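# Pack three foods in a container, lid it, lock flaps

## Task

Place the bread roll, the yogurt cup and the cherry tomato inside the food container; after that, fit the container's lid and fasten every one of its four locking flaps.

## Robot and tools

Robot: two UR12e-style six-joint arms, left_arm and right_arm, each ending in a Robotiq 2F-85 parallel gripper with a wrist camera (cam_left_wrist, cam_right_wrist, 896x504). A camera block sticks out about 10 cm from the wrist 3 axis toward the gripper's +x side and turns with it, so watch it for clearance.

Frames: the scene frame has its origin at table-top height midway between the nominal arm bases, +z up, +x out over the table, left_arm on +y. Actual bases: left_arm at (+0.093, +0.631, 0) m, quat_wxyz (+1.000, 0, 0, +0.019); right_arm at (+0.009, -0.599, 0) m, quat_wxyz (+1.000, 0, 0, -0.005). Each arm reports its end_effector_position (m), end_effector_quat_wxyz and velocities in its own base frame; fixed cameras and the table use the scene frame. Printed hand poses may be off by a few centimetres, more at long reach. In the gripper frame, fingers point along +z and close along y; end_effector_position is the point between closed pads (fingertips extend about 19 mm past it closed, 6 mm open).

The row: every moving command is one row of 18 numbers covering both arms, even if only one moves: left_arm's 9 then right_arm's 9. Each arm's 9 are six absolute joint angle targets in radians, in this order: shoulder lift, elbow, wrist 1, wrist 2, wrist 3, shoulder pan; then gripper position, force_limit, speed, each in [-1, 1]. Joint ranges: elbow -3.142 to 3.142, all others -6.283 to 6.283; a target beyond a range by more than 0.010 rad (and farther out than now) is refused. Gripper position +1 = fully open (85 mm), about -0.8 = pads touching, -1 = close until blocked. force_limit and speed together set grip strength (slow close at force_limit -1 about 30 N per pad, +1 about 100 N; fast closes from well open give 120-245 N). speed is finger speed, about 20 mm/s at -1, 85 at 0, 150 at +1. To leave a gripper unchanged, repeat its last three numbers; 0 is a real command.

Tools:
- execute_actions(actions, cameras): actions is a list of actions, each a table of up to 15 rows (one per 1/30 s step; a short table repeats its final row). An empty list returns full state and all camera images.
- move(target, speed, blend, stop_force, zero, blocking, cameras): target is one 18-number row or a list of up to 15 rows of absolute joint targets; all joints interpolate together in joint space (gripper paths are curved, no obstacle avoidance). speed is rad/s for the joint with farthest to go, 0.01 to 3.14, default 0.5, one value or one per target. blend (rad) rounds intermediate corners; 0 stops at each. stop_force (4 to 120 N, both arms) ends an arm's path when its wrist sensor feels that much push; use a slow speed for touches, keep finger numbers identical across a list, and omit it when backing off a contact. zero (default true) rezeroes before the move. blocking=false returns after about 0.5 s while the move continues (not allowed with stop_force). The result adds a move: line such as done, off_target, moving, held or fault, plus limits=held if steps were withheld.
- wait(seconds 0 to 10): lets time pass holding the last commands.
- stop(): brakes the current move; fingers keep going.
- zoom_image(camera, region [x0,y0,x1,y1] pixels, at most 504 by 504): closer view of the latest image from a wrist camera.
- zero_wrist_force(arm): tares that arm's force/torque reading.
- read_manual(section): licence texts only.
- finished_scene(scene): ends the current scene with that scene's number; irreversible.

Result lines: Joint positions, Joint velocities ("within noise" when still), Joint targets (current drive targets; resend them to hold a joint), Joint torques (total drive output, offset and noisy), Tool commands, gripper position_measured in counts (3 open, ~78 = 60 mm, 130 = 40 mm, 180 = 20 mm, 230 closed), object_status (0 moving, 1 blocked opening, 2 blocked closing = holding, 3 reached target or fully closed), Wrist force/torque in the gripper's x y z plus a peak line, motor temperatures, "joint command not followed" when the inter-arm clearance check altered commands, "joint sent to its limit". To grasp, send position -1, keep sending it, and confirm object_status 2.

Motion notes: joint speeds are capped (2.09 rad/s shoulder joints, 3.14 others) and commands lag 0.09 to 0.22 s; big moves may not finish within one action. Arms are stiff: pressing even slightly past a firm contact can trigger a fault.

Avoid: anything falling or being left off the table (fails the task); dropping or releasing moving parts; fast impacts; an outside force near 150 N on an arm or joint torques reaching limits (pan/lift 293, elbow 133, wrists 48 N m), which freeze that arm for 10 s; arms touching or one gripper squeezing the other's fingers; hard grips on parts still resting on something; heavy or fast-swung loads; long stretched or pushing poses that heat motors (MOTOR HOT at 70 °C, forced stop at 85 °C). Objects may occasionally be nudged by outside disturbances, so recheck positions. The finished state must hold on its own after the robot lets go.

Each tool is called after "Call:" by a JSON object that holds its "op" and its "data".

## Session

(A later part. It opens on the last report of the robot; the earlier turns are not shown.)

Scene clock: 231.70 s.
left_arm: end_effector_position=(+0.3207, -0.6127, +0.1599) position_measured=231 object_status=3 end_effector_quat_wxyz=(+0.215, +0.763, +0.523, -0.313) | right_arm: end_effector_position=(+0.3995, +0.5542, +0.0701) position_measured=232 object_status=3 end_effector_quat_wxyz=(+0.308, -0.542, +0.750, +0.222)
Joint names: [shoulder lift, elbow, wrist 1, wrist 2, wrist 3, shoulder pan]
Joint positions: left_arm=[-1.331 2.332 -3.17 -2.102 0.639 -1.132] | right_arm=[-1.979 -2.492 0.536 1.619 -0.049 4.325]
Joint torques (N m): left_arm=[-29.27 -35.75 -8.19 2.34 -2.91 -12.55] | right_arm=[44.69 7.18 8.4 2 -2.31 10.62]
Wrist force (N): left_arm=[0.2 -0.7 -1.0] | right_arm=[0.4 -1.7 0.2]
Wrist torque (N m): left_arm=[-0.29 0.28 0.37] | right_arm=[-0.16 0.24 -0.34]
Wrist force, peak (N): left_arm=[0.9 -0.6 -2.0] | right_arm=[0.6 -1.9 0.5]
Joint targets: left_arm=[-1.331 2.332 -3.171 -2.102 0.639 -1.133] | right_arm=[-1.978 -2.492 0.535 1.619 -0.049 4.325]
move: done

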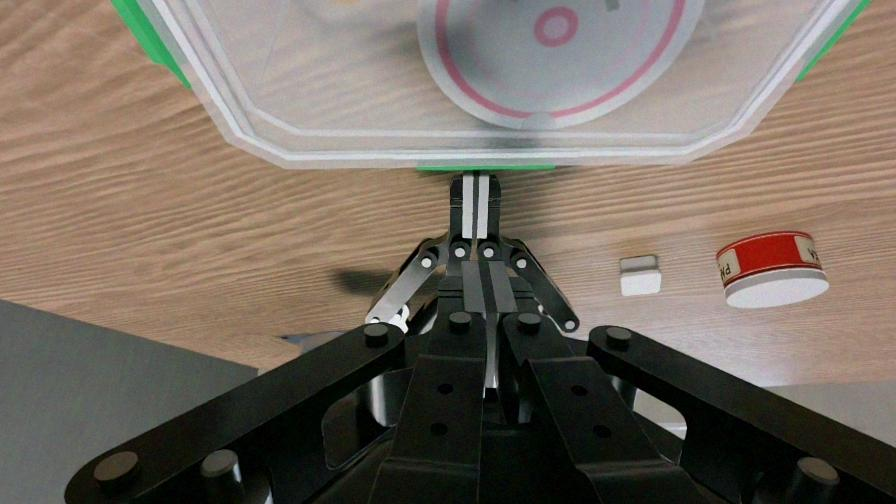

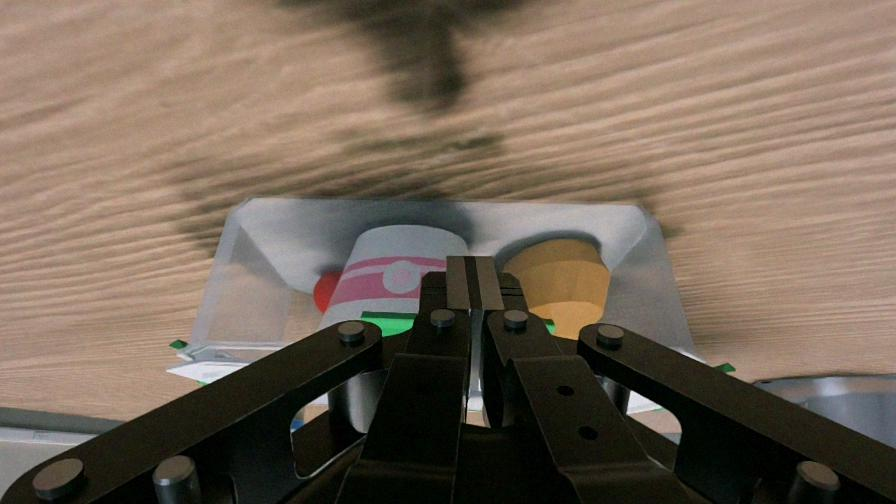

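Call:
{"op": "move", "data": {"target": [[-1.2111,2.3517,-3.3101,-2.1022,0.639,-1.1325,-1,1,-1,-1.9785,-2.4922,0.5355,1.6185,-0.0485,4.3251,-1,-1,0],[-1.1686,2.3551,-3.3560,-2.1022,0.639,-1.1325,-1,1,-1,-1.9785,-2.4922,0.5355,1.6185,-0.0485,4.3251,-1,-1,0]], "speed": [0.1,0.03], "stop_force": 65, "cameras": ["all"]}}

Call:
{"op": "move", "data": {"target": [-1.187,2.3537,-3.336,-2.1022,0.639,-1.1325,-1,1,-1,-2.0027,-2.4272,0.4947,1.6150,-0.0448,4.3301,-1,-1,0], "speed": 0.04, "stop_force": 45, "cameras": ["all"]}}

Scene clock: 234.77 s.
left_arm: end_effector_position=(+0.3208, -0.6131, +0.0933) position_measured=231 object_status=3 end_effector_quat_wxyz=(+0.215, +0.763, +0.523, -0.313) | right_arm: end_effector_position=(+0.3995, +0.5542, +0.0701) position_measured=232 object_status=3 end_effector_quat_wxyz=(+0.308, -0.542, +0.750, +0.222)
Joint names: [shoulder lift, elbow, wrist 1, wrist 2, wrist 3, shoulder pan]
Joint positions: left_arm=[-1.196 2.353 -3.327 -2.102 0.639 -1.133] | right_arm=[-1.979 -2.492 0.536 1.619 -0.049 4.325]
Joint torques (N m): left_arm=[-24 -4.74 10.47 9.69 -2.31 -13.29] | right_arm=[41.67 7.31 8.58 1.57 -2.3 15.19]
Wrist force (N): left_arm=[-32.8 -8.9 -50.7] | right_arm=[0.9 -1.0 0.5]
Wrist torque (N m): left_arm=[-0.12 0.03 0.29] | right_arm=[-0.05 0.15 -0.34]
Wrist force, peak (N): left_arm=[-41.3 -13.7 -70.6] | right_arm=[0.2 -2.0 0.3]
Joint targets: left_arm=[-1.196 2.353 -3.327 -2.102 0.639 -1.133] | right_arm=[-1.978 -2.492 0.535 1.619 -0.049 4.325]
move: contact (left_arm); path passed 1 of 2 targets; left_arm: the wrist 1 is farthest, 0.029 rad from its target

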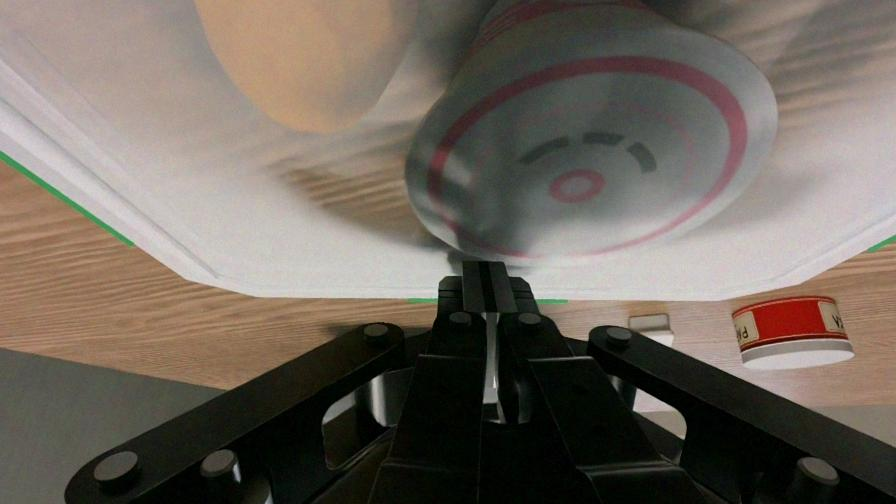

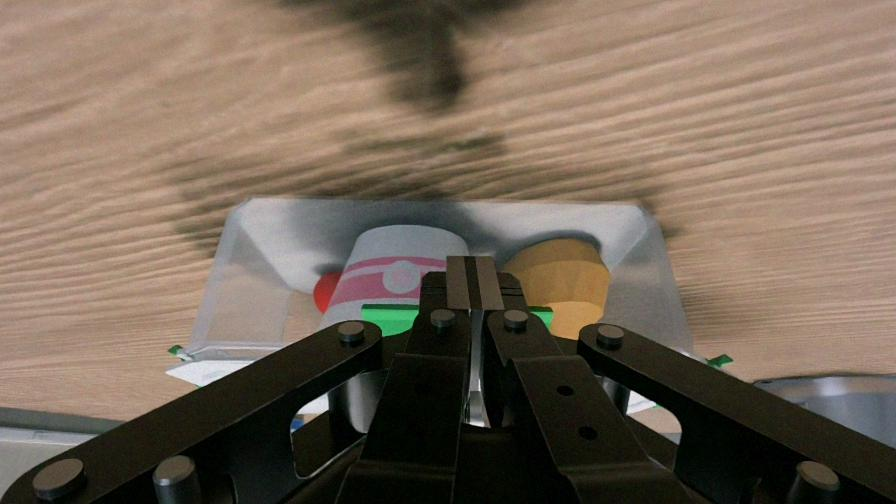

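Scene clock: 236.97 s.
left_arm: end_effector_position=(+0.3208, -0.6132, +0.0926) position_measured=231 object_status=3 end_effector_quat_wxyz=(+0.215, +0.763, +0.523, -0.313) | right_arm: end_effector_position=(+0.4066, +0.5754, +0.0699) position_measured=232 object_status=3 end_effector_quat_wxyz=(+0.307, -0.542, +0.750, +0.222)
Joint names: [shoulder lift, elbow, wrist 1, wrist 2, wrist 3, shoulder pan]
Joint positions: left_arm=[-1.195 2.353 -3.329 -2.102 0.639 -1.133] | right_arm=[-1.993 -2.453 0.511 1.616 -0.046 4.328]
Joint torques (N m): left_arm=[4.61 -0.7 14.41 9.62 -2.85 -14.11] | right_arm=[70.54 26.27 11.26 1.56 -1.29 -3.84]
Wrist force (N): left_arm=[-53.9 -8.9 -90.2] | right_arm=[19.2 -3.6 -23.2]
Wrist torque (N m): left_arm=[-0.16 0.09 0.30] | right_arm=[-0.11 0.40 -0.46]
Wrist force, peak (N): left_arm=[-58.1 -20.3 -97.9] | right_arm=[30.6 -0.9 -54.9]
Joint targets: left_arm=[-1.195 2.353 -3.329 -2.102 0.639 -1.133] | right_arm=[-1.993 -2.453 0.511 1.616 -0.046 4.328]
move: contact (left_arm, right_arm); right_arm: the elbow is farthest, 0.026 rad from its target

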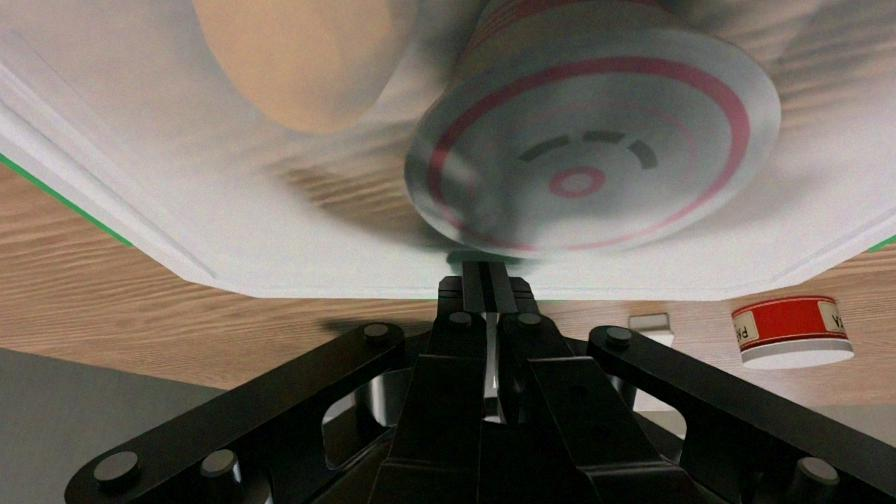

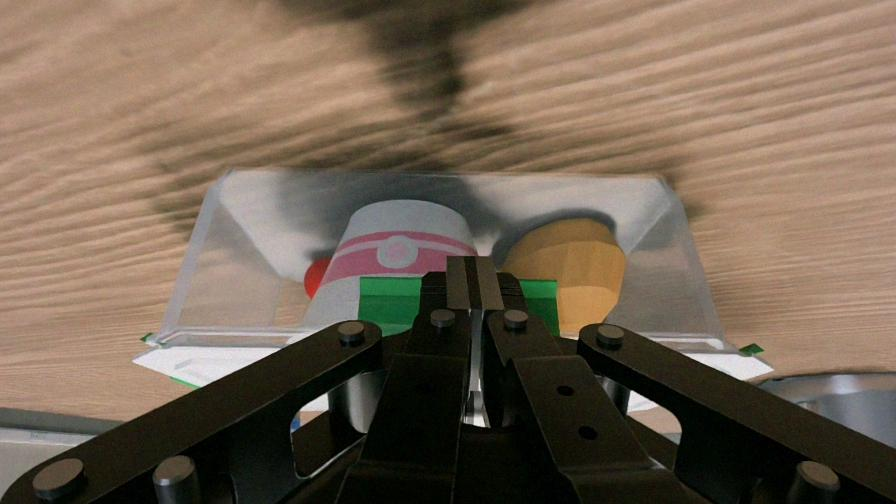

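Call:
{"op": "move", "data": {"target": [[-1.196,2.353,-3.327,-2.1022,0.639,-1.1325,-1,1,-1,-1.9785,-2.4922,0.5355,1.6185,-0.0485,4.3251,-1,-1,0],[-1.2111,2.3517,-3.3101,-2.1022,0.639,-1.1325,-1,1,-1,-1.8756,-2.487,0.4274,1.6185,-0.0485,4.3251,-1,-1,0],[-1.3307,2.3317,-3.1705,-2.1022,0.639,-1.1325,-1,1,-1,-1.7543,-2.4701,0.2892,1.6185,-0.0485,4.3251,-1,-1,0]], "speed": [0.06,0.1,0.3], "cameras": ["all"]}}

Scene clock: 240.47 s.
left_arm: end_effector_position=(+0.3207, -0.6128, +0.1598) position_measured=231 object_status=3 end_effector_quat_wxyz=(+0.215, +0.763, +0.523, -0.313) | right_arm: end_effector_position=(+0.3995, +0.5543, +0.1601) position_measured=232 object_status=3 end_effector_quat_wxyz=(+0.308, -0.542, +0.750, +0.222)
Joint names: [shoulder lift, elbow, wrist 1, wrist 2, wrist 3, shoulder pan]
Joint positions: left_arm=[-1.331 2.332 -3.171 -2.102 0.639 -1.133] | right_arm=[-1.754 -2.47 0.289 1.619 -0.049 4.325]
Joint torques (N m): left_arm=[-53.05 -36.45 -0.93 -4.52 -0.76 -12.32] | right_arm=[61.02 36.81 2.8 2.24 -2.57 -10.65]
Wrist force (N): left_arm=[0.1 -0.7 -1.3] | right_arm=[0.5 -2.1 0.1]
Wrist torque (N m): left_arm=[-0.29 0.27 0.37] | right_arm=[-0.31 0.24 -0.38]
Wrist force, peak (N): left_arm=[-54.3 -8.8 -90.7] | right_arm=[19.6 -3.9 -22.8]
Joint targets: left_arm=[-1.331 2.332 -3.171 -2.102 0.639 -1.133] | right_arm=[-1.754 -2.470 0.289 1.619 -0.049 4.325]
move: done

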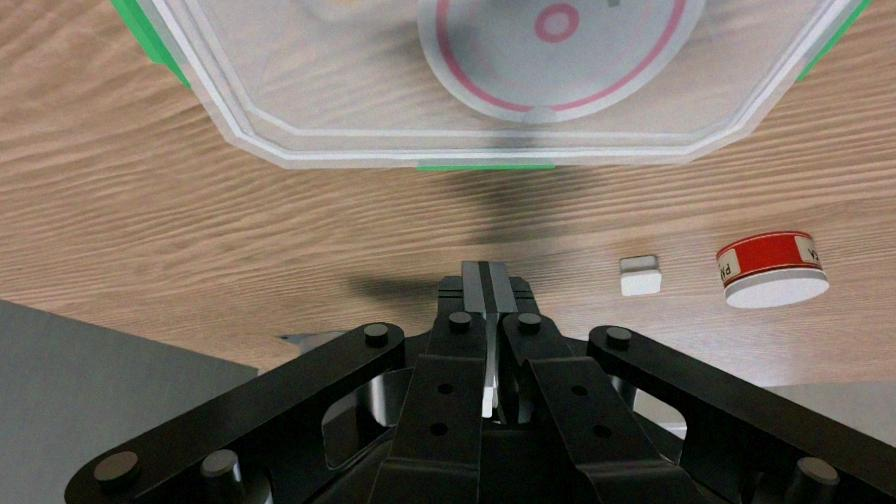

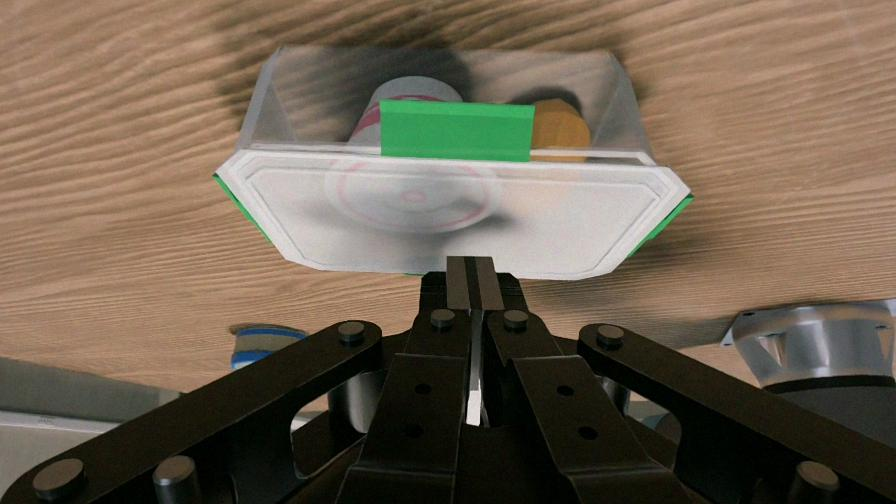

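Call:
{"op": "zoom_image", "data": {"camera": "cam_right_wrist", "region": [230, 70, 680, 200]}}

Scaled by 1.120 from the camera's 896x504 image, which has a finer 1280x720 frame.

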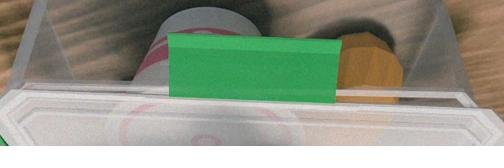

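Call:
{"op": "move", "data": {"target": [-1.3307,2.3317,-3.1705,-2.1022,0.639,-1.1325,-1,1,-1,-2.1741,-2.5914,1.2736,1.6544,-0.0305,4.304,-1,-1,0], "speed": 0.4, "stop_force": 25, "cameras": ["cam_right_wrist"]}}

Call:
{"op": "zoom_image", "data": {"camera": "cam_right_wrist", "region": [200, 0, 700, 280]}}

Scene clock: 244.67 s.
left_arm: end_effector_position=(+0.3207, -0.6128, +0.1599) position_measured=231 object_status=3 end_effector_quat_wxyz=(+0.215, +0.763, +0.523, -0.313) | right_arm: end_effector_position=(+0.3859, +0.5131, +0.1300) position_measured=232 object_status=3 end_effector_quat_wxyz=(+0.465, -0.480, +0.664, +0.336)
Joint names: [shoulder lift, elbow, wrist 1, wrist 2, wrist 3, shoulder pan]
Joint positions: left_arm=[-1.331 2.332 -3.17 -2.102 0.639 -1.133] | right_arm=[-2.174 -2.591 1.274 1.654 -0.03 4.304]
Joint torques (N m): left_arm=[-54.29 -36.5 -0.85 -2.33 0.71 -9.59] | right_arm=[45.18 -8.41 7.7 2.32 2.05 -14.09]
Wrist force (N): left_arm=[0.1 -0.6 -1.4] | right_arm=[0.1 -2.3 -0.2]
Wrist torque (N m): left_arm=[-0.27 0.28 0.37] | right_arm=[-0.43 0.38 -0.60]
Wrist force, peak (N): left_arm=[0.5 -0.9 -1.5] | right_arm=[0.8 -2.5 0.6]
Joint targets: left_arm=[-1.331 2.332 -3.171 -2.102 0.639 -1.133] | right_arm=[-2.174 -2.591 1.274 1.654 -0.030 4.304]
move: done
Images, in order (width x height): cam_right_wrist 896x504.

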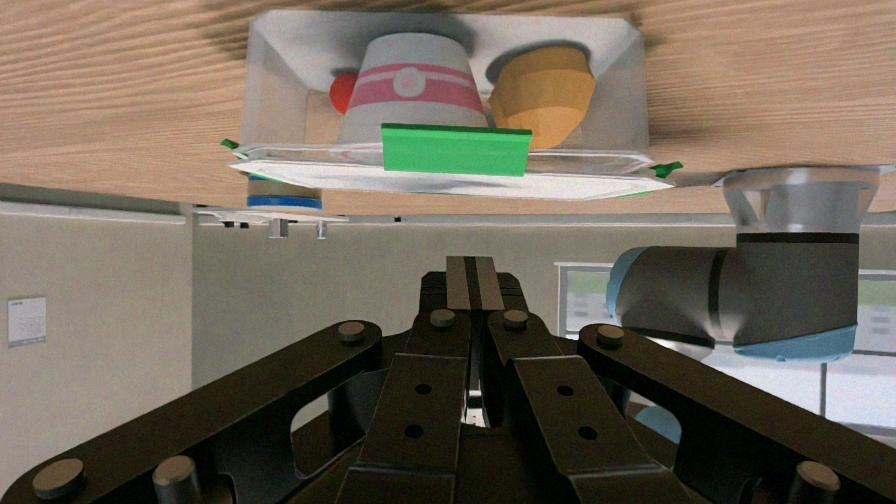

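Scaled by 1.008 from the camera's 896x504 image, which has a finer 1280x720 frame.

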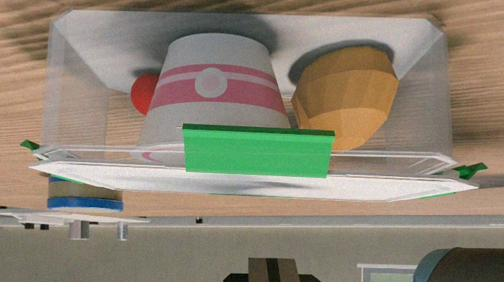

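Call:
{"op": "move", "data": {"target": [[-1.5165,2.305,-2.9328,-2.1299,0.6877,-1.0823,-1,1,-1,-2.0,-2.5914,1.0,1.6544,-0.0305,4.304,-1,-1,0],[-1.5805,1.9559,-1.9462,-1.5708,-0.9872,-1.3558,-1,1,-1,-1.9,-2.55,0.8,1.6544,-0.0305,4.304,-1,-1,0]], "speed": 0.7, "cameras": ["cam_left_wrist"]}}

Call:
{"op": "zoom_image", "data": {"camera": "cam_left_wrist", "region": [300, 0, 660, 340]}}

Scene clock: 249.33 s.
left_arm: end_effector_position=(+0.3079, -0.5936, +0.2999) position_measured=231 object_status=3 end_effector_quat_wxyz=(+0.000, +0.183, +0.983, +0.000) | right_arm: end_effector_position=(+0.3969, +0.5385, +0.1755) position_measured=232 object_status=3 end_effector_quat_wxyz=(+0.408, -0.501, +0.701, +0.302)
Joint names: [shoulder lift, elbow, wrist 1, wrist 2, wrist 3, shoulder pan]
Joint positions: left_arm=[-1.58 1.956 -1.946 -1.571 -0.987 -1.356] | right_arm=[-1.9 -2.55 0.8 1.654 -0.03 4.304]
Joint torques (N m): left_arm=[-50.12 -52.14 0.15 2.95 -2.96 -14.37] | right_arm=[62.42 27.05 2.57 1.32 2.11 -1.63]
Wrist force (N): left_arm=[0.2 0.0 0.2] | right_arm=[0.4 -1.7 0.1]
Wrist torque (N m): left_arm=[-0.09 0.30 0.28] | right_arm=[-0.20 0.25 -0.52]
Wrist force, peak (N): left_arm=[-0.6 -0.7 -3.1] | right_arm=[1.3 -2.1 0.2]
Joint targets: left_arm=[-1.580 1.956 -1.946 -1.571 -0.987 -1.356] | right_arm=[-1.900 -2.550 0.800 1.654 -0.030 4.304]
move: done
Images, in order (width x height): cam_left_wrist 896x504.

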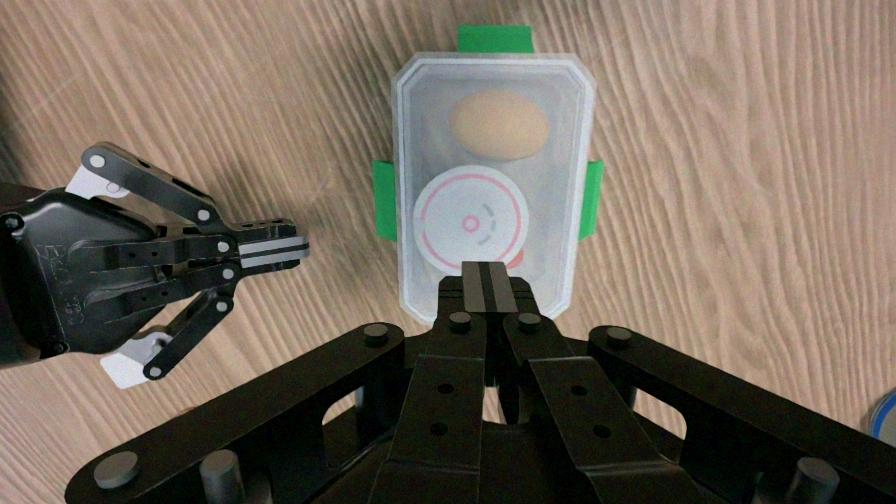

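Scaled by 1.400 from the camera's 896x504 image, which has a finer 1280x720 frame.

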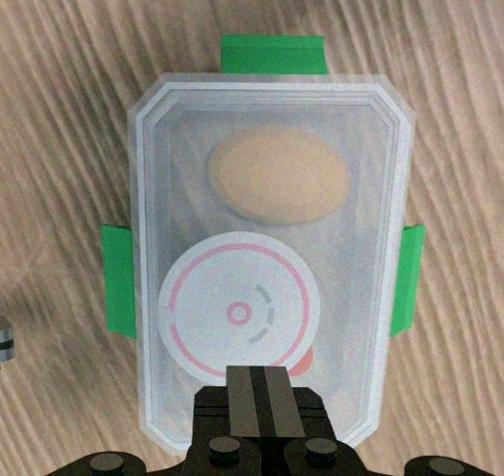

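Call:
{"op": "move", "data": {"target": [[-1.5878,2.2677,-2.2507,-1.5708,-1.1201,-1.4887,1,1,-1,-1.9,-2.55,0.8,1.6544,-0.0305,4.304,-1,-1,0],[-1.4887,2.3232,-2.4053,-1.5708,-1.1201,-1.4887,1,1,-1,-1.9,-2.55,0.8,1.6544,-0.0305,4.304,-1,-1,0]], "speed": [0.5,0.12], "cameras": ["cam_left_wrist"]}}

Call:
{"op": "move", "data": {"target": [-1.4692,2.3008,-2.4024,-1.5708,-1.0913,-1.4599,1,1,-1,-1.9,-2.55,0.8,1.6544,-0.0305,4.304,-1,-1,0], "speed": 0.03, "stop_force": 4, "cameras": ["cam_left_wrist"]}}

Scene clock: 254.37 s.
left_arm: end_effector_position=(+0.2190, -0.5378, +0.0839) position_measured=3 object_status=0 end_effector_quat_wxyz=(+0.000, +0.183, +0.983, +0.000) | right_arm: end_effector_position=(+0.3969, +0.5385, +0.1755) position_measured=232 object_status=3 end_effector_quat_wxyz=(+0.408, -0.501, +0.701, +0.302)
Joint names: [shoulder lift, elbow, wrist 1, wrist 2, wrist 3, shoulder pan]
Joint positions: left_arm=[-1.489 2.323 -2.405 -1.571 -1.12 -1.489] | right_arm=[-1.9 -2.55 0.8 1.654 -0.03 4.304]
Joint torques (N m): left_arm=[-24.72 -26.76 -7.71 -3.76 -2.94 -13.07] | right_arm=[58.22 27.31 1.97 0.08 1.55 15.52]
Wrist force (N): left_arm=[0.0 -0.5 -0.1] | right_arm=[0.5 -1.0 -0.5]
Wrist torque (N m): left_arm=[-0.17 0.32 0.28] | right_arm=[-0.07 0.21 -0.53]
Wrist force, peak (N): left_arm=[2.0 0.3 2.5] | right_arm=[1.0 -2.0 -0.1]
Joint targets: left_arm=[-1.489 2.323 -2.405 -1.571 -1.120 -1.489] | right_arm=[-1.900 -2.550 0.800 1.654 -0.030 4.304]
move: done
Images, in order (width x height): cam_left_wrist 896x504.

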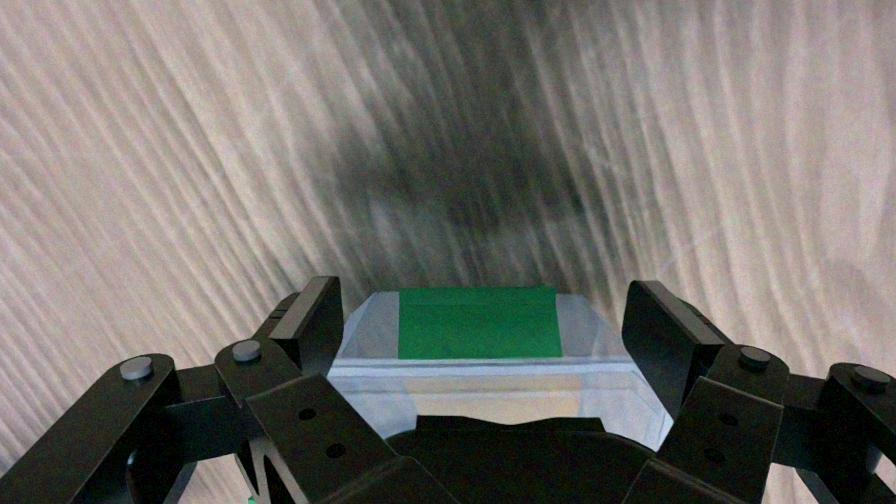

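Scene clock: 256.17 s.
left_arm: end_effector_position=(+0.2358, -0.5443, +0.0839) position_measured=3 object_status=3 end_effector_quat_wxyz=(+0.000, +0.183, +0.983, +0.000) | right_arm: end_effector_position=(+0.3969, +0.5385, +0.1755) position_measured=232 object_status=3 end_effector_quat_wxyz=(+0.408, -0.501, +0.701, +0.302)
Joint names: [shoulder lift, elbow, wrist 1, wrist 2, wrist 3, shoulder pan]
Joint positions: left_arm=[-1.469 2.301 -2.402 -1.571 -1.091 -1.46] | right_arm=[-1.9 -2.55 0.8 1.654 -0.03 4.304]
Joint torques (N m): left_arm=[-25.74 -41.01 -0.46 -2.42 2.6 14.13] | right_arm=[59.29 25.73 1.94 0.35 1.88 16.91]
Wrist force (N): left_arm=[0.0 -0.2 0.4] | right_arm=[0.4 -1.0 0.1]
Wrist torque (N m): left_arm=[-0.12 0.32 0.16] | right_arm=[-0.08 0.25 -0.52]
Wrist force, peak (N): left_arm=[0.3 -0.4 0.3] | right_arm=[0.9 -2.2 0.0]
Joint targets: left_arm=[-1.469 2.301 -2.402 -1.571 -1.091 -1.460] | right_arm=[-1.900 -2.550 0.800 1.654 -0.030 4.304]
move: done
Images, in order (width x height): cam_left_wrist 896x504.

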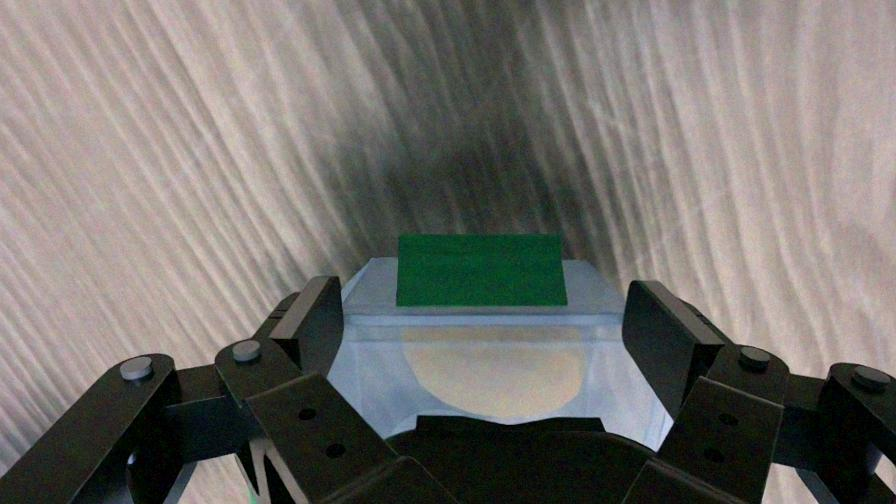

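Call:
{"op": "move", "data": {"target": [[-1.4887,2.3232,-2.4053,-1.5708,-1.1201,-1.4887,1,1,-1,-1.9,-2.55,0.8,1.6544,-0.0305,4.304,-1,-1,0],[-1.4887,2.3232,-2.4053,-1.5708,-1.1201,-1.4887,0.6,1,-1,-1.9,-2.55,0.8,1.6544,-0.0305,4.304,-1,-1,0]], "speed": 0.15, "cameras": ["cam_left_wrist"]}}

Call:
{"op": "move", "data": {"target": [-1.4692,2.3008,-2.4024,-1.5708,-1.0913,-1.4599,0.6,1,-1,-1.9,-2.55,0.8,1.6544,-0.0305,4.304,-1,-1,0], "speed": 0.03, "stop_force": 4, "cameras": ["cam_left_wrist"]}}

Scene clock: 258.47 s.
left_arm: end_effector_position=(+0.2190, -0.5378, +0.0839) position_measured=53 object_status=0 end_effector_quat_wxyz=(+0.000, +0.183, +0.983, +0.000) | right_arm: end_effector_position=(+0.3969, +0.5385, +0.1755) position_measured=232 object_status=3 end_effector_quat_wxyz=(+0.408, -0.501, +0.701, +0.302)
Joint names: [shoulder lift, elbow, wrist 1, wrist 2, wrist 3, shoulder pan]
Joint positions: left_arm=[-1.489 2.323 -2.405 -1.571 -1.12 -1.489] | right_arm=[-1.9 -2.55 0.8 1.654 -0.03 4.304]
Joint torques (N m): left_arm=[-48.02 -26.64 -7.52 -1.13 -3.04 -14.42] | right_arm=[59.28 26.53 2.15 -0.03 1.63 15.43]
Wrist force (N): left_arm=[-0.1 -0.2 0.3] | right_arm=[0.6 -1.8 -0.2]
Wrist torque (N m): left_arm=[-0.13 0.33 0.29] | right_arm=[-0.20 0.21 -0.52]
Wrist force, peak (N): left_arm=[0.9 -0.3 0.5] | right_arm=[0.8 -1.8 -0.3]
Joint targets: left_arm=[-1.489 2.323 -2.405 -1.571 -1.120 -1.489] | right_arm=[-1.900 -2.550 0.800 1.654 -0.030 4.304]
move: done
Images, in order (width x height): cam_left_wrist 896x504.

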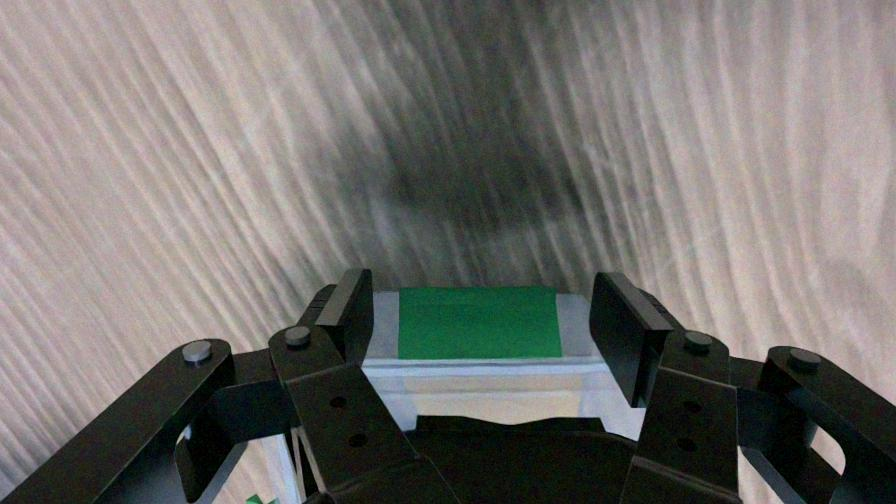

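Scene clock: 260.27 s.
left_arm: end_effector_position=(+0.2358, -0.5443, +0.0839) position_measured=53 object_status=3 end_effector_quat_wxyz=(+0.000, +0.183, +0.983, +0.000) | right_arm: end_effector_position=(+0.3969, +0.5385, +0.1755) position_measured=232 object_status=3 end_effector_quat_wxyz=(+0.408, -0.501, +0.701, +0.302)
Joint names: [shoulder lift, elbow, wrist 1, wrist 2, wrist 3, shoulder pan]
Joint positions: left_arm=[-1.469 2.301 -2.402 -1.571 -1.091 -1.46] | right_arm=[-1.9 -2.55 0.8 1.654 -0.03 4.304]
Joint torques (N m): left_arm=[-29.04 -41.9 -0.15 -0.12 3.11 17.55] | right_arm=[63.21 26.49 2.16 -0.15 1.53 14.49]
Wrist force (N): left_arm=[1.3 -0.3 -0.5] | right_arm=[0.3 -1.5 -0.4]
Wrist torque (N m): left_arm=[-0.12 0.33 0.15] | right_arm=[-0.15 0.24 -0.52]
Wrist force, peak (N): left_arm=[1.6 -0.4 0.7] | right_arm=[1.0 -1.9 -0.2]
Joint targets: left_arm=[-1.469 2.301 -2.402 -1.571 -1.091 -1.460] | right_arm=[-1.900 -2.550 0.800 1.654 -0.030 4.304]
move: done
Images, in order (width x height): cam_left_wrist 896x504.

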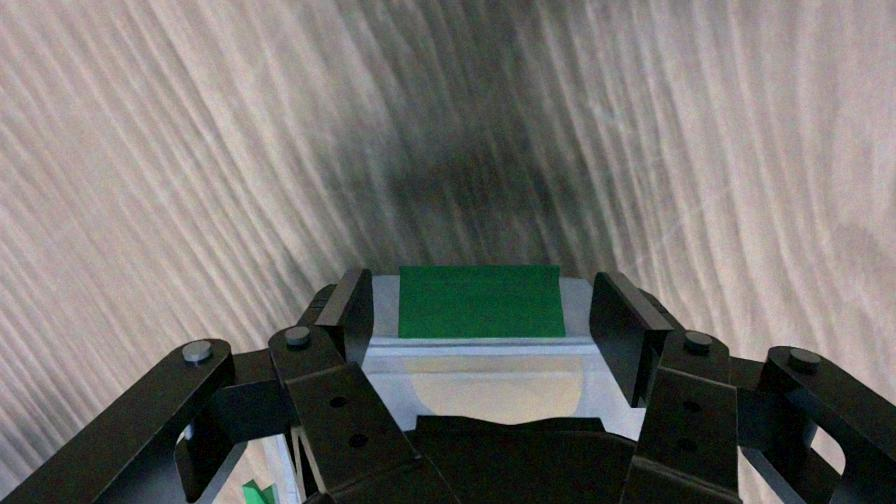

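Call:
{"op": "move", "data": {"target": [[-1.5878,2.2677,-2.2507,-1.5708,-1.1201,-1.4887,0.6,1,-1,-2.1741,-2.5914,1.2736,1.6544,-0.0305,4.304,-1,-1,0]], "speed": 0.3, "cameras": ["cam_right_wrist"]}}

Call:
{"op": "zoom_image", "data": {"camera": "cam_right_wrist", "region": [170, 120, 430, 220]}}

Call:
{"op": "zoom_image", "data": {"camera": "cam_right_wrist", "region": [430, 120, 690, 220]}}

Scene clock: 263.00 s.
left_arm: end_effector_position=(+0.2190, -0.5377, +0.1500) position_measured=53 object_status=3 end_effector_quat_wxyz=(+0.000, +0.183, +0.983, +0.000) | right_arm: end_effector_position=(+0.3860, +0.5131, +0.1300) position_measured=232 object_status=3 end_effector_quat_wxyz=(+0.465, -0.480, +0.664, +0.336)
Joint names: [shoulder lift, elbow, wrist 1, wrist 2, wrist 3, shoulder pan]
Joint positions: left_arm=[-1.588 2.268 -2.251 -1.571 -1.12 -1.489] | right_arm=[-2.174 -2.591 1.273 1.654 -0.03 4.304]
Joint torques (N m): left_arm=[-44.24 -46.08 0.06 1.89 -2.85 -19.25] | right_arm=[43.25 -8.23 7.56 -0.01 1.77 16.27]
Wrist force (N): left_arm=[0.0 -0.3 0.0] | right_arm=[0.7 -1.8 0.2]
Wrist torque (N m): left_arm=[-0.13 0.33 0.26] | right_arm=[-0.35 0.29 -0.61]
Wrist force, peak (N): left_arm=[1.4 -0.2 1.0] | right_arm=[1.0 -2.5 -0.2]
Joint targets: left_arm=[-1.588 2.268 -2.251 -1.571 -1.120 -1.489] | right_arm=[-2.174 -2.591 1.274 1.654 -0.030 4.304]
move: done
Images, in order (width x height): cam_right_wrist 896x504.

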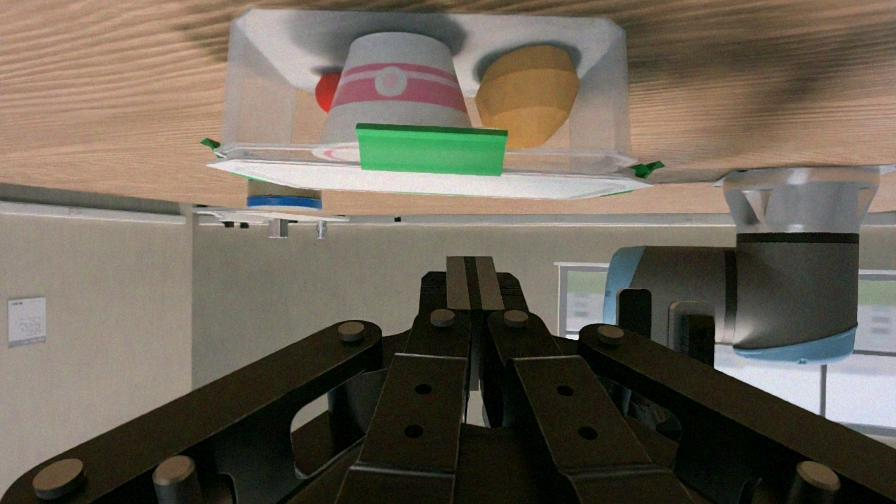

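Scaled by 1.938 from the camera's 896x504 image, which has a finer 1280x720 frame.

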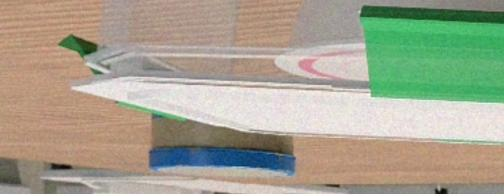

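Scaled by 1.938 from the camera's 896x504 image, which has a finer 1280x720 frame.

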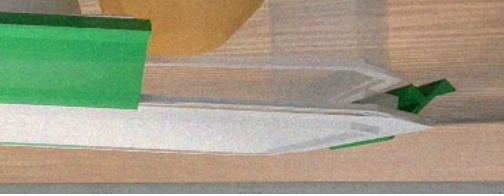

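Call:
{"op": "move", "data": {"target": [[-1.5805,1.9559,-1.9462,-1.5708,-0.9872,-1.3558,-1,1,-1,-2.1741,-2.5914,1.2736,1.6544,-0.0305,4.304,-1,-1,0],[-1.5856,1.905,-1.8902,-1.5708,0.6254,-1.3136,-1,1,-1,-1.7633,-2.4574,0.2845,1.6362,-0.0665,4.2997,-1,-1,0],[-1.5165,2.305,-2.9328,-2.1299,0.6877,-1.0823,-1,1,-1,-1.8948,-2.475,0.4336,1.6362,-0.0665,4.2997,-1,-1,0]], "speed": 0.8, "cameras": ["cam_right_wrist"]}}

Call:
{"op": "move", "data": {"target": [[-1.3194,2.312,-3.1548,-2.1105,0.6534,-1.1177,-1,1,-1,-2.0039,-2.4792,0.5469,1.6362,-0.0665,4.2997,-1,-1,0]], "speed": 0.12, "stop_force": 25, "cameras": ["cam_right_wrist","cam_left_wrist"]}}

Call:
{"op": "move", "data": {"target": [[-1.2020,2.3319,-3.2921,-2.1105,0.6534,-1.1177,-1,1,-1,-2.0039,-2.4792,0.5469,1.6362,-0.0665,4.2997,-1,-1,0],[-1.1609,2.3354,-3.3367,-2.1105,0.6534,-1.1177,-1,1,-1,-2.0039,-2.4792,0.5469,1.6362,-0.0665,4.2997,-1,-1,0]], "speed": [0.1,0.03], "stop_force": 55, "cameras": ["cam_right_wrist"]}}

Scene clock: 269.93 s.
left_arm: end_effector_position=(+0.3340, -0.5783, +0.2499) position_measured=231 object_status=3 end_effector_quat_wxyz=(+0.215, +0.763, +0.523, -0.313) | right_arm: end_effector_position=(+0.4117, +0.5523, +0.1050) position_measured=232 object_status=3 end_effector_quat_wxyz=(+0.308, -0.542, +0.750, +0.222)
Joint names: [shoulder lift, elbow, wrist 1, wrist 2, wrist 3, shoulder pan]
Joint positions: left_arm=[-1.517 2.305 -2.933 -2.13 0.688 -1.082] | right_arm=[-1.895 -2.475 0.434 1.636 -0.067 4.3]
Joint torques (N m): left_arm=[-23.95 -28.13 -7.44 -5.05 2.61 15.24] | right_arm=[40.14 10.25 8.87 -1.49 -2.19 -8.3]
Wrist force (N): left_arm=[0.5 -0.7 -1.5] | right_arm=[0.0 -1.5 0.2]
Wrist torque (N m): left_arm=[-0.29 0.23 0.25] | right_arm=[-0.12 0.29 -0.38]
Wrist force, peak (N): left_arm=[-2.3 -0.4 -3.7] | right_arm=[0.5 -2.6 0.3]
Joint targets: left_arm=[-1.516 2.305 -2.933 -2.130 0.688 -1.082] | right_arm=[-1.895 -2.475 0.434 1.636 -0.067 4.300]
move: done
Images, in order (width x height): cam_right_wrist 896x504.

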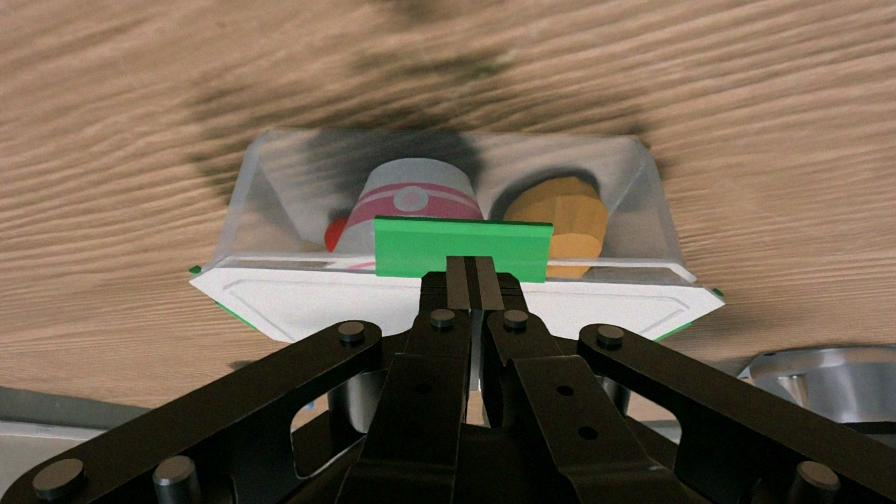

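Scene clock: 272.77 s.
left_arm: end_effector_position=(+0.3318, -0.6171, +0.1601) position_measured=231 object_status=3 end_effector_quat_wxyz=(+0.215, +0.763, +0.523, -0.313) | right_arm: end_effector_position=(+0.4117, +0.5523, +0.0620) position_measured=232 object_status=3 end_effector_quat_wxyz=(+0.308, -0.542, +0.750, +0.222)
Joint names: [shoulder lift, elbow, wrist 1, wrist 2, wrist 3, shoulder pan]
Joint positions: left_arm=[-1.319 2.312 -3.155 -2.111 0.653 -1.118] | right_arm=[-2.004 -2.479 0.547 1.636 -0.067 4.3]
Joint torques (N m): left_arm=[-34.63 -21.95 -8.42 2.34 -2.89 -13.35] | right_arm=[46.23 5.97 8.11 -1.31 -2.45 -4.93]
Wrist force (N): left_arm=[0.5 -0.7 -1.2] | right_arm=[0.2 -1.6 0.0]
Wrist torque (N m): left_arm=[-0.28 0.22 0.37] | right_arm=[-0.16 0.28 -0.35]
Wrist force, peak (N): left_arm=[0.7 -0.9 -1.4] | right_arm=[0.1 -2.1 0.4]
Joint targets: left_arm=[-1.319 2.312 -3.155 -2.111 0.653 -1.118] | right_arm=[-2.004 -2.479 0.547 1.636 -0.067 4.300]
move: done

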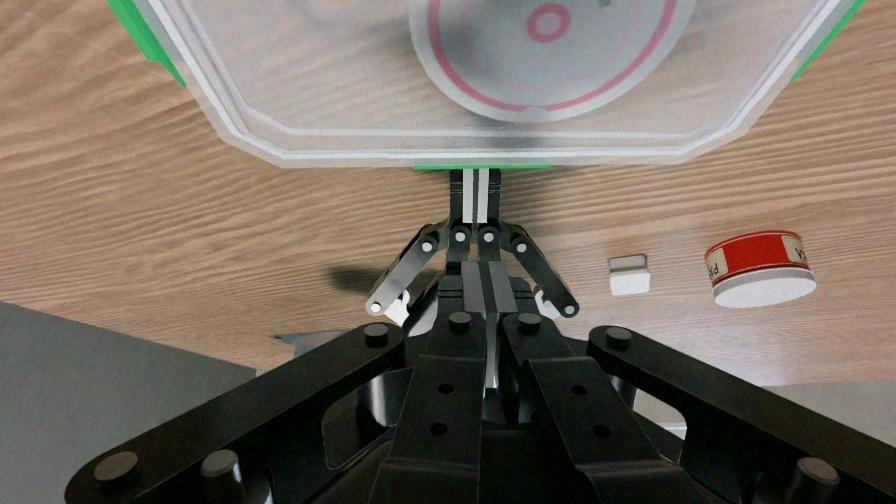

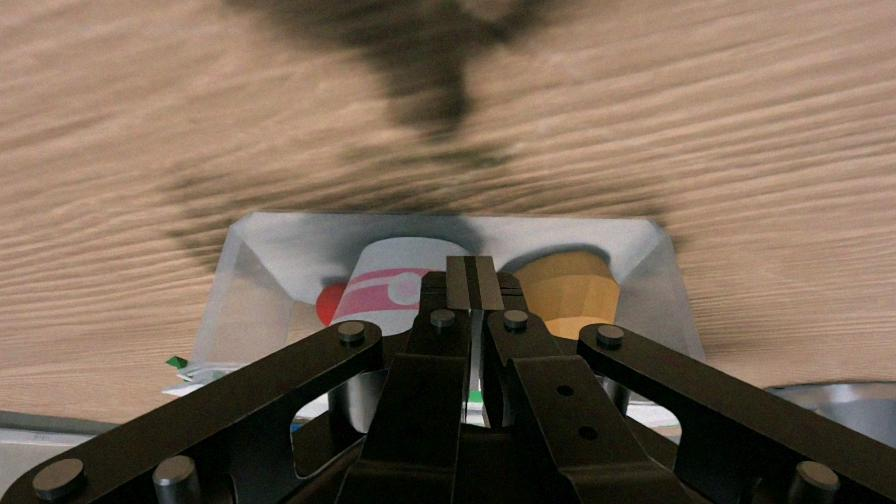

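Scene clock: 275.57 s.
left_arm: end_effector_position=(+0.3320, -0.6173, +0.0935) position_measured=231 object_status=3 end_effector_quat_wxyz=(+0.215, +0.763, +0.523, -0.313) | right_arm: end_effector_position=(+0.4117, +0.5523, +0.0620) position_measured=232 object_status=3 end_effector_quat_wxyz=(+0.308, -0.542, +0.750, +0.222)
Joint names: [shoulder lift, elbow, wrist 1, wrist 2, wrist 3, shoulder pan]
Joint positions: left_arm=[-1.188 2.333 -3.308 -2.111 0.653 -1.118] | right_arm=[-2.004 -2.479 0.547 1.636 -0.067 4.3]
Joint torques (N m): left_arm=[-28.37 -7.72 8.96 8.75 -2.91 -13.42] | right_arm=[43.74 6.95 8.57 -1.51 -2.56 1.21]
Wrist force (N): left_arm=[-29.7 -6.9 -43.5] | right_arm=[0.0 -1.3 0.2]
Wrist torque (N m): left_arm=[-0.08 0.06 0.31] | right_arm=[-0.11 0.30 -0.35]
Wrist force, peak (N): left_arm=[-37.0 -12.4 -63.7] | right_arm=[-0.3 -2.3 0.2]
Joint targets: left_arm=[-1.188 2.333 -3.308 -2.111 0.653 -1.118] | right_arm=[-2.004 -2.479 0.547 1.636 -0.067 4.300]
move: contact (left_arm); path passed 1 of 2 targets; left_arm: the wrist 1 is farthest, 0.029 rad from its target
Images, in order (width x height): cam_right_wrist 896x504.

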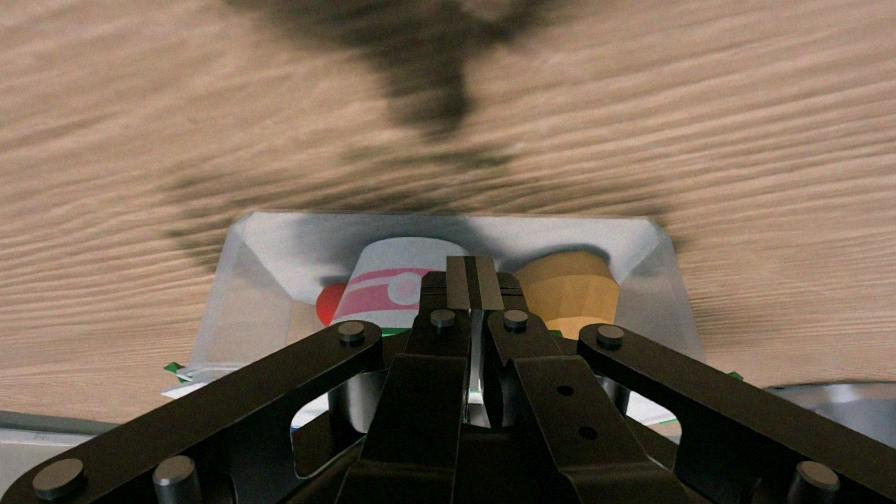

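Call:
{"op": "move", "data": {"target": [-1.188,2.333,-3.308,-2.1105,0.6534,-1.1177,-1,1,-1,-2.0264,-2.4150,0.5052,1.6314,-0.0610,4.3065,-1,-1,0], "speed": 0.03, "stop_force": 45, "cameras": ["cam_right_wrist"]}}

Call:
{"op": "move", "data": {"target": [[-1.188,2.333,-3.308,-2.1105,0.6534,-1.1177,-1,1,-1,-2.0039,-2.4792,0.5469,1.6362,-0.0665,4.2997,-1,-1,0],[-1.188,2.333,-3.308,-2.1105,0.6534,-1.1177,-1,1,-1,-1.8948,-2.475,0.4336,1.6362,-0.0665,4.2997,-1,-1,0]], "speed": [0.06,0.3], "cameras": ["cam_right_wrist"]}}

Scene clock: 278.83 s.
left_arm: end_effector_position=(+0.3320, -0.6173, +0.0933) position_measured=231 object_status=3 end_effector_quat_wxyz=(+0.215, +0.763, +0.523, -0.313) | right_arm: end_effector_position=(+0.4204, +0.5785, +0.0619) position_measured=232 object_status=3 end_effector_quat_wxyz=(+0.307, -0.542, +0.750, +0.222)
Joint names: [shoulder lift, elbow, wrist 1, wrist 2, wrist 3, shoulder pan]
Joint positions: left_arm=[-1.188 2.333 -3.308 -2.11 0.653 -1.118] | right_arm=[-2.021 -2.431 0.516 1.633 -0.062 4.305]
Joint torques (N m): left_arm=[-1.1 2.05 4.78 -0.11 -1.35 2.54] | right_arm=[51.92 14.33 2 1.62 -1.18 -3.77]
Wrist force (N): left_arm=[-28.9 -0.4 -56.5] | right_arm=[-0.7 -2.5 -43.2]
Wrist torque (N m): left_arm=[-0.30 0.20 0.38] | right_arm=[-0.14 -0.13 -0.48]
Wrist force, peak (N): left_arm=[-46.5 -4.0 -104.9] | right_arm=[81.1 -0.3 22.7]
Joint targets: left_arm=[-1.188 2.333 -3.308 -2.111 0.653 -1.118] | right_arm=[-2.021 -2.431 0.516 1.633 -0.062 4.305]
move: contact (right_arm); right_arm: the elbow is farthest, 0.016 rad from its target
Images, in order (width x height): cam_right_wrist 896x504.

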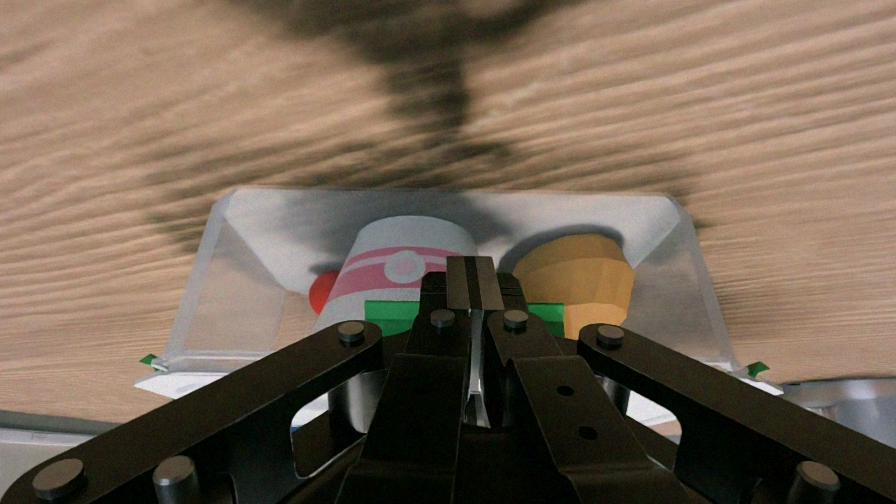

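Scene clock: 280.83 s.
left_arm: end_effector_position=(+0.3320, -0.6173, +0.0933) position_measured=231 object_status=3 end_effector_quat_wxyz=(+0.215, +0.763, +0.523, -0.313) | right_arm: end_effector_position=(+0.4117, +0.5523, +0.1049) position_measured=232 object_status=3 end_effector_quat_wxyz=(+0.308, -0.542, +0.750, +0.222)
Joint names: [shoulder lift, elbow, wrist 1, wrist 2, wrist 3, shoulder pan]
Joint positions: left_arm=[-1.188 2.333 -3.308 -2.111 0.653 -1.118] | right_arm=[-1.895 -2.475 0.434 1.636 -0.067 4.3]
Joint torques (N m): left_arm=[-13.21 1.04 4.88 4.98 -0.23 5.51] | right_arm=[63.01 31.58 2.01 1.78 -2.53 -8.87]
Wrist force (N): left_arm=[-33.0 1.7 -48.8] | right_arm=[1.0 -0.9 0.4]
Wrist torque (N m): left_arm=[-0.29 -0.03 0.40] | right_arm=[-0.02 0.12 -0.38]
Wrist force, peak (N): left_arm=[-28.9 -0.4 -56.2] | right_arm=[-0.3 -1.5 -43.0]
Joint targets: left_arm=[-1.188 2.333 -3.308 -2.111 0.653 -1.118] | right_arm=[-1.895 -2.475 0.434 1.636 -0.067 4.300]
move: done
Images, in order (width x height): cam_right_wrist 896x504.

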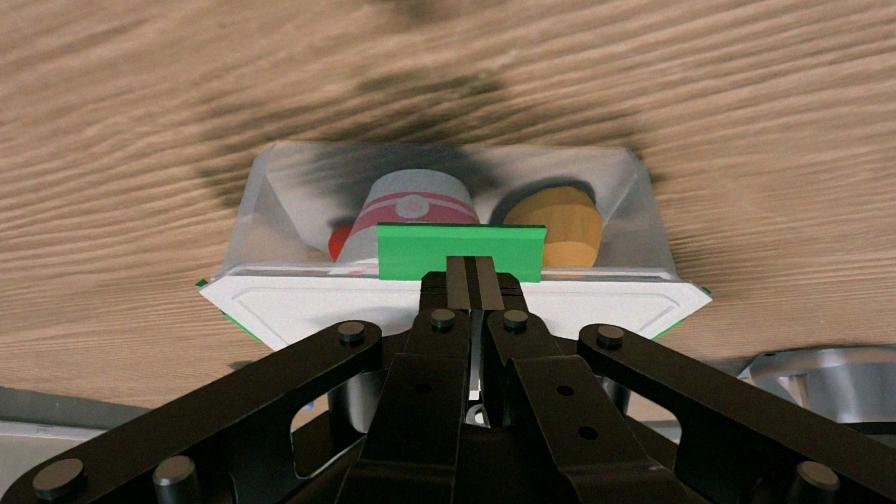

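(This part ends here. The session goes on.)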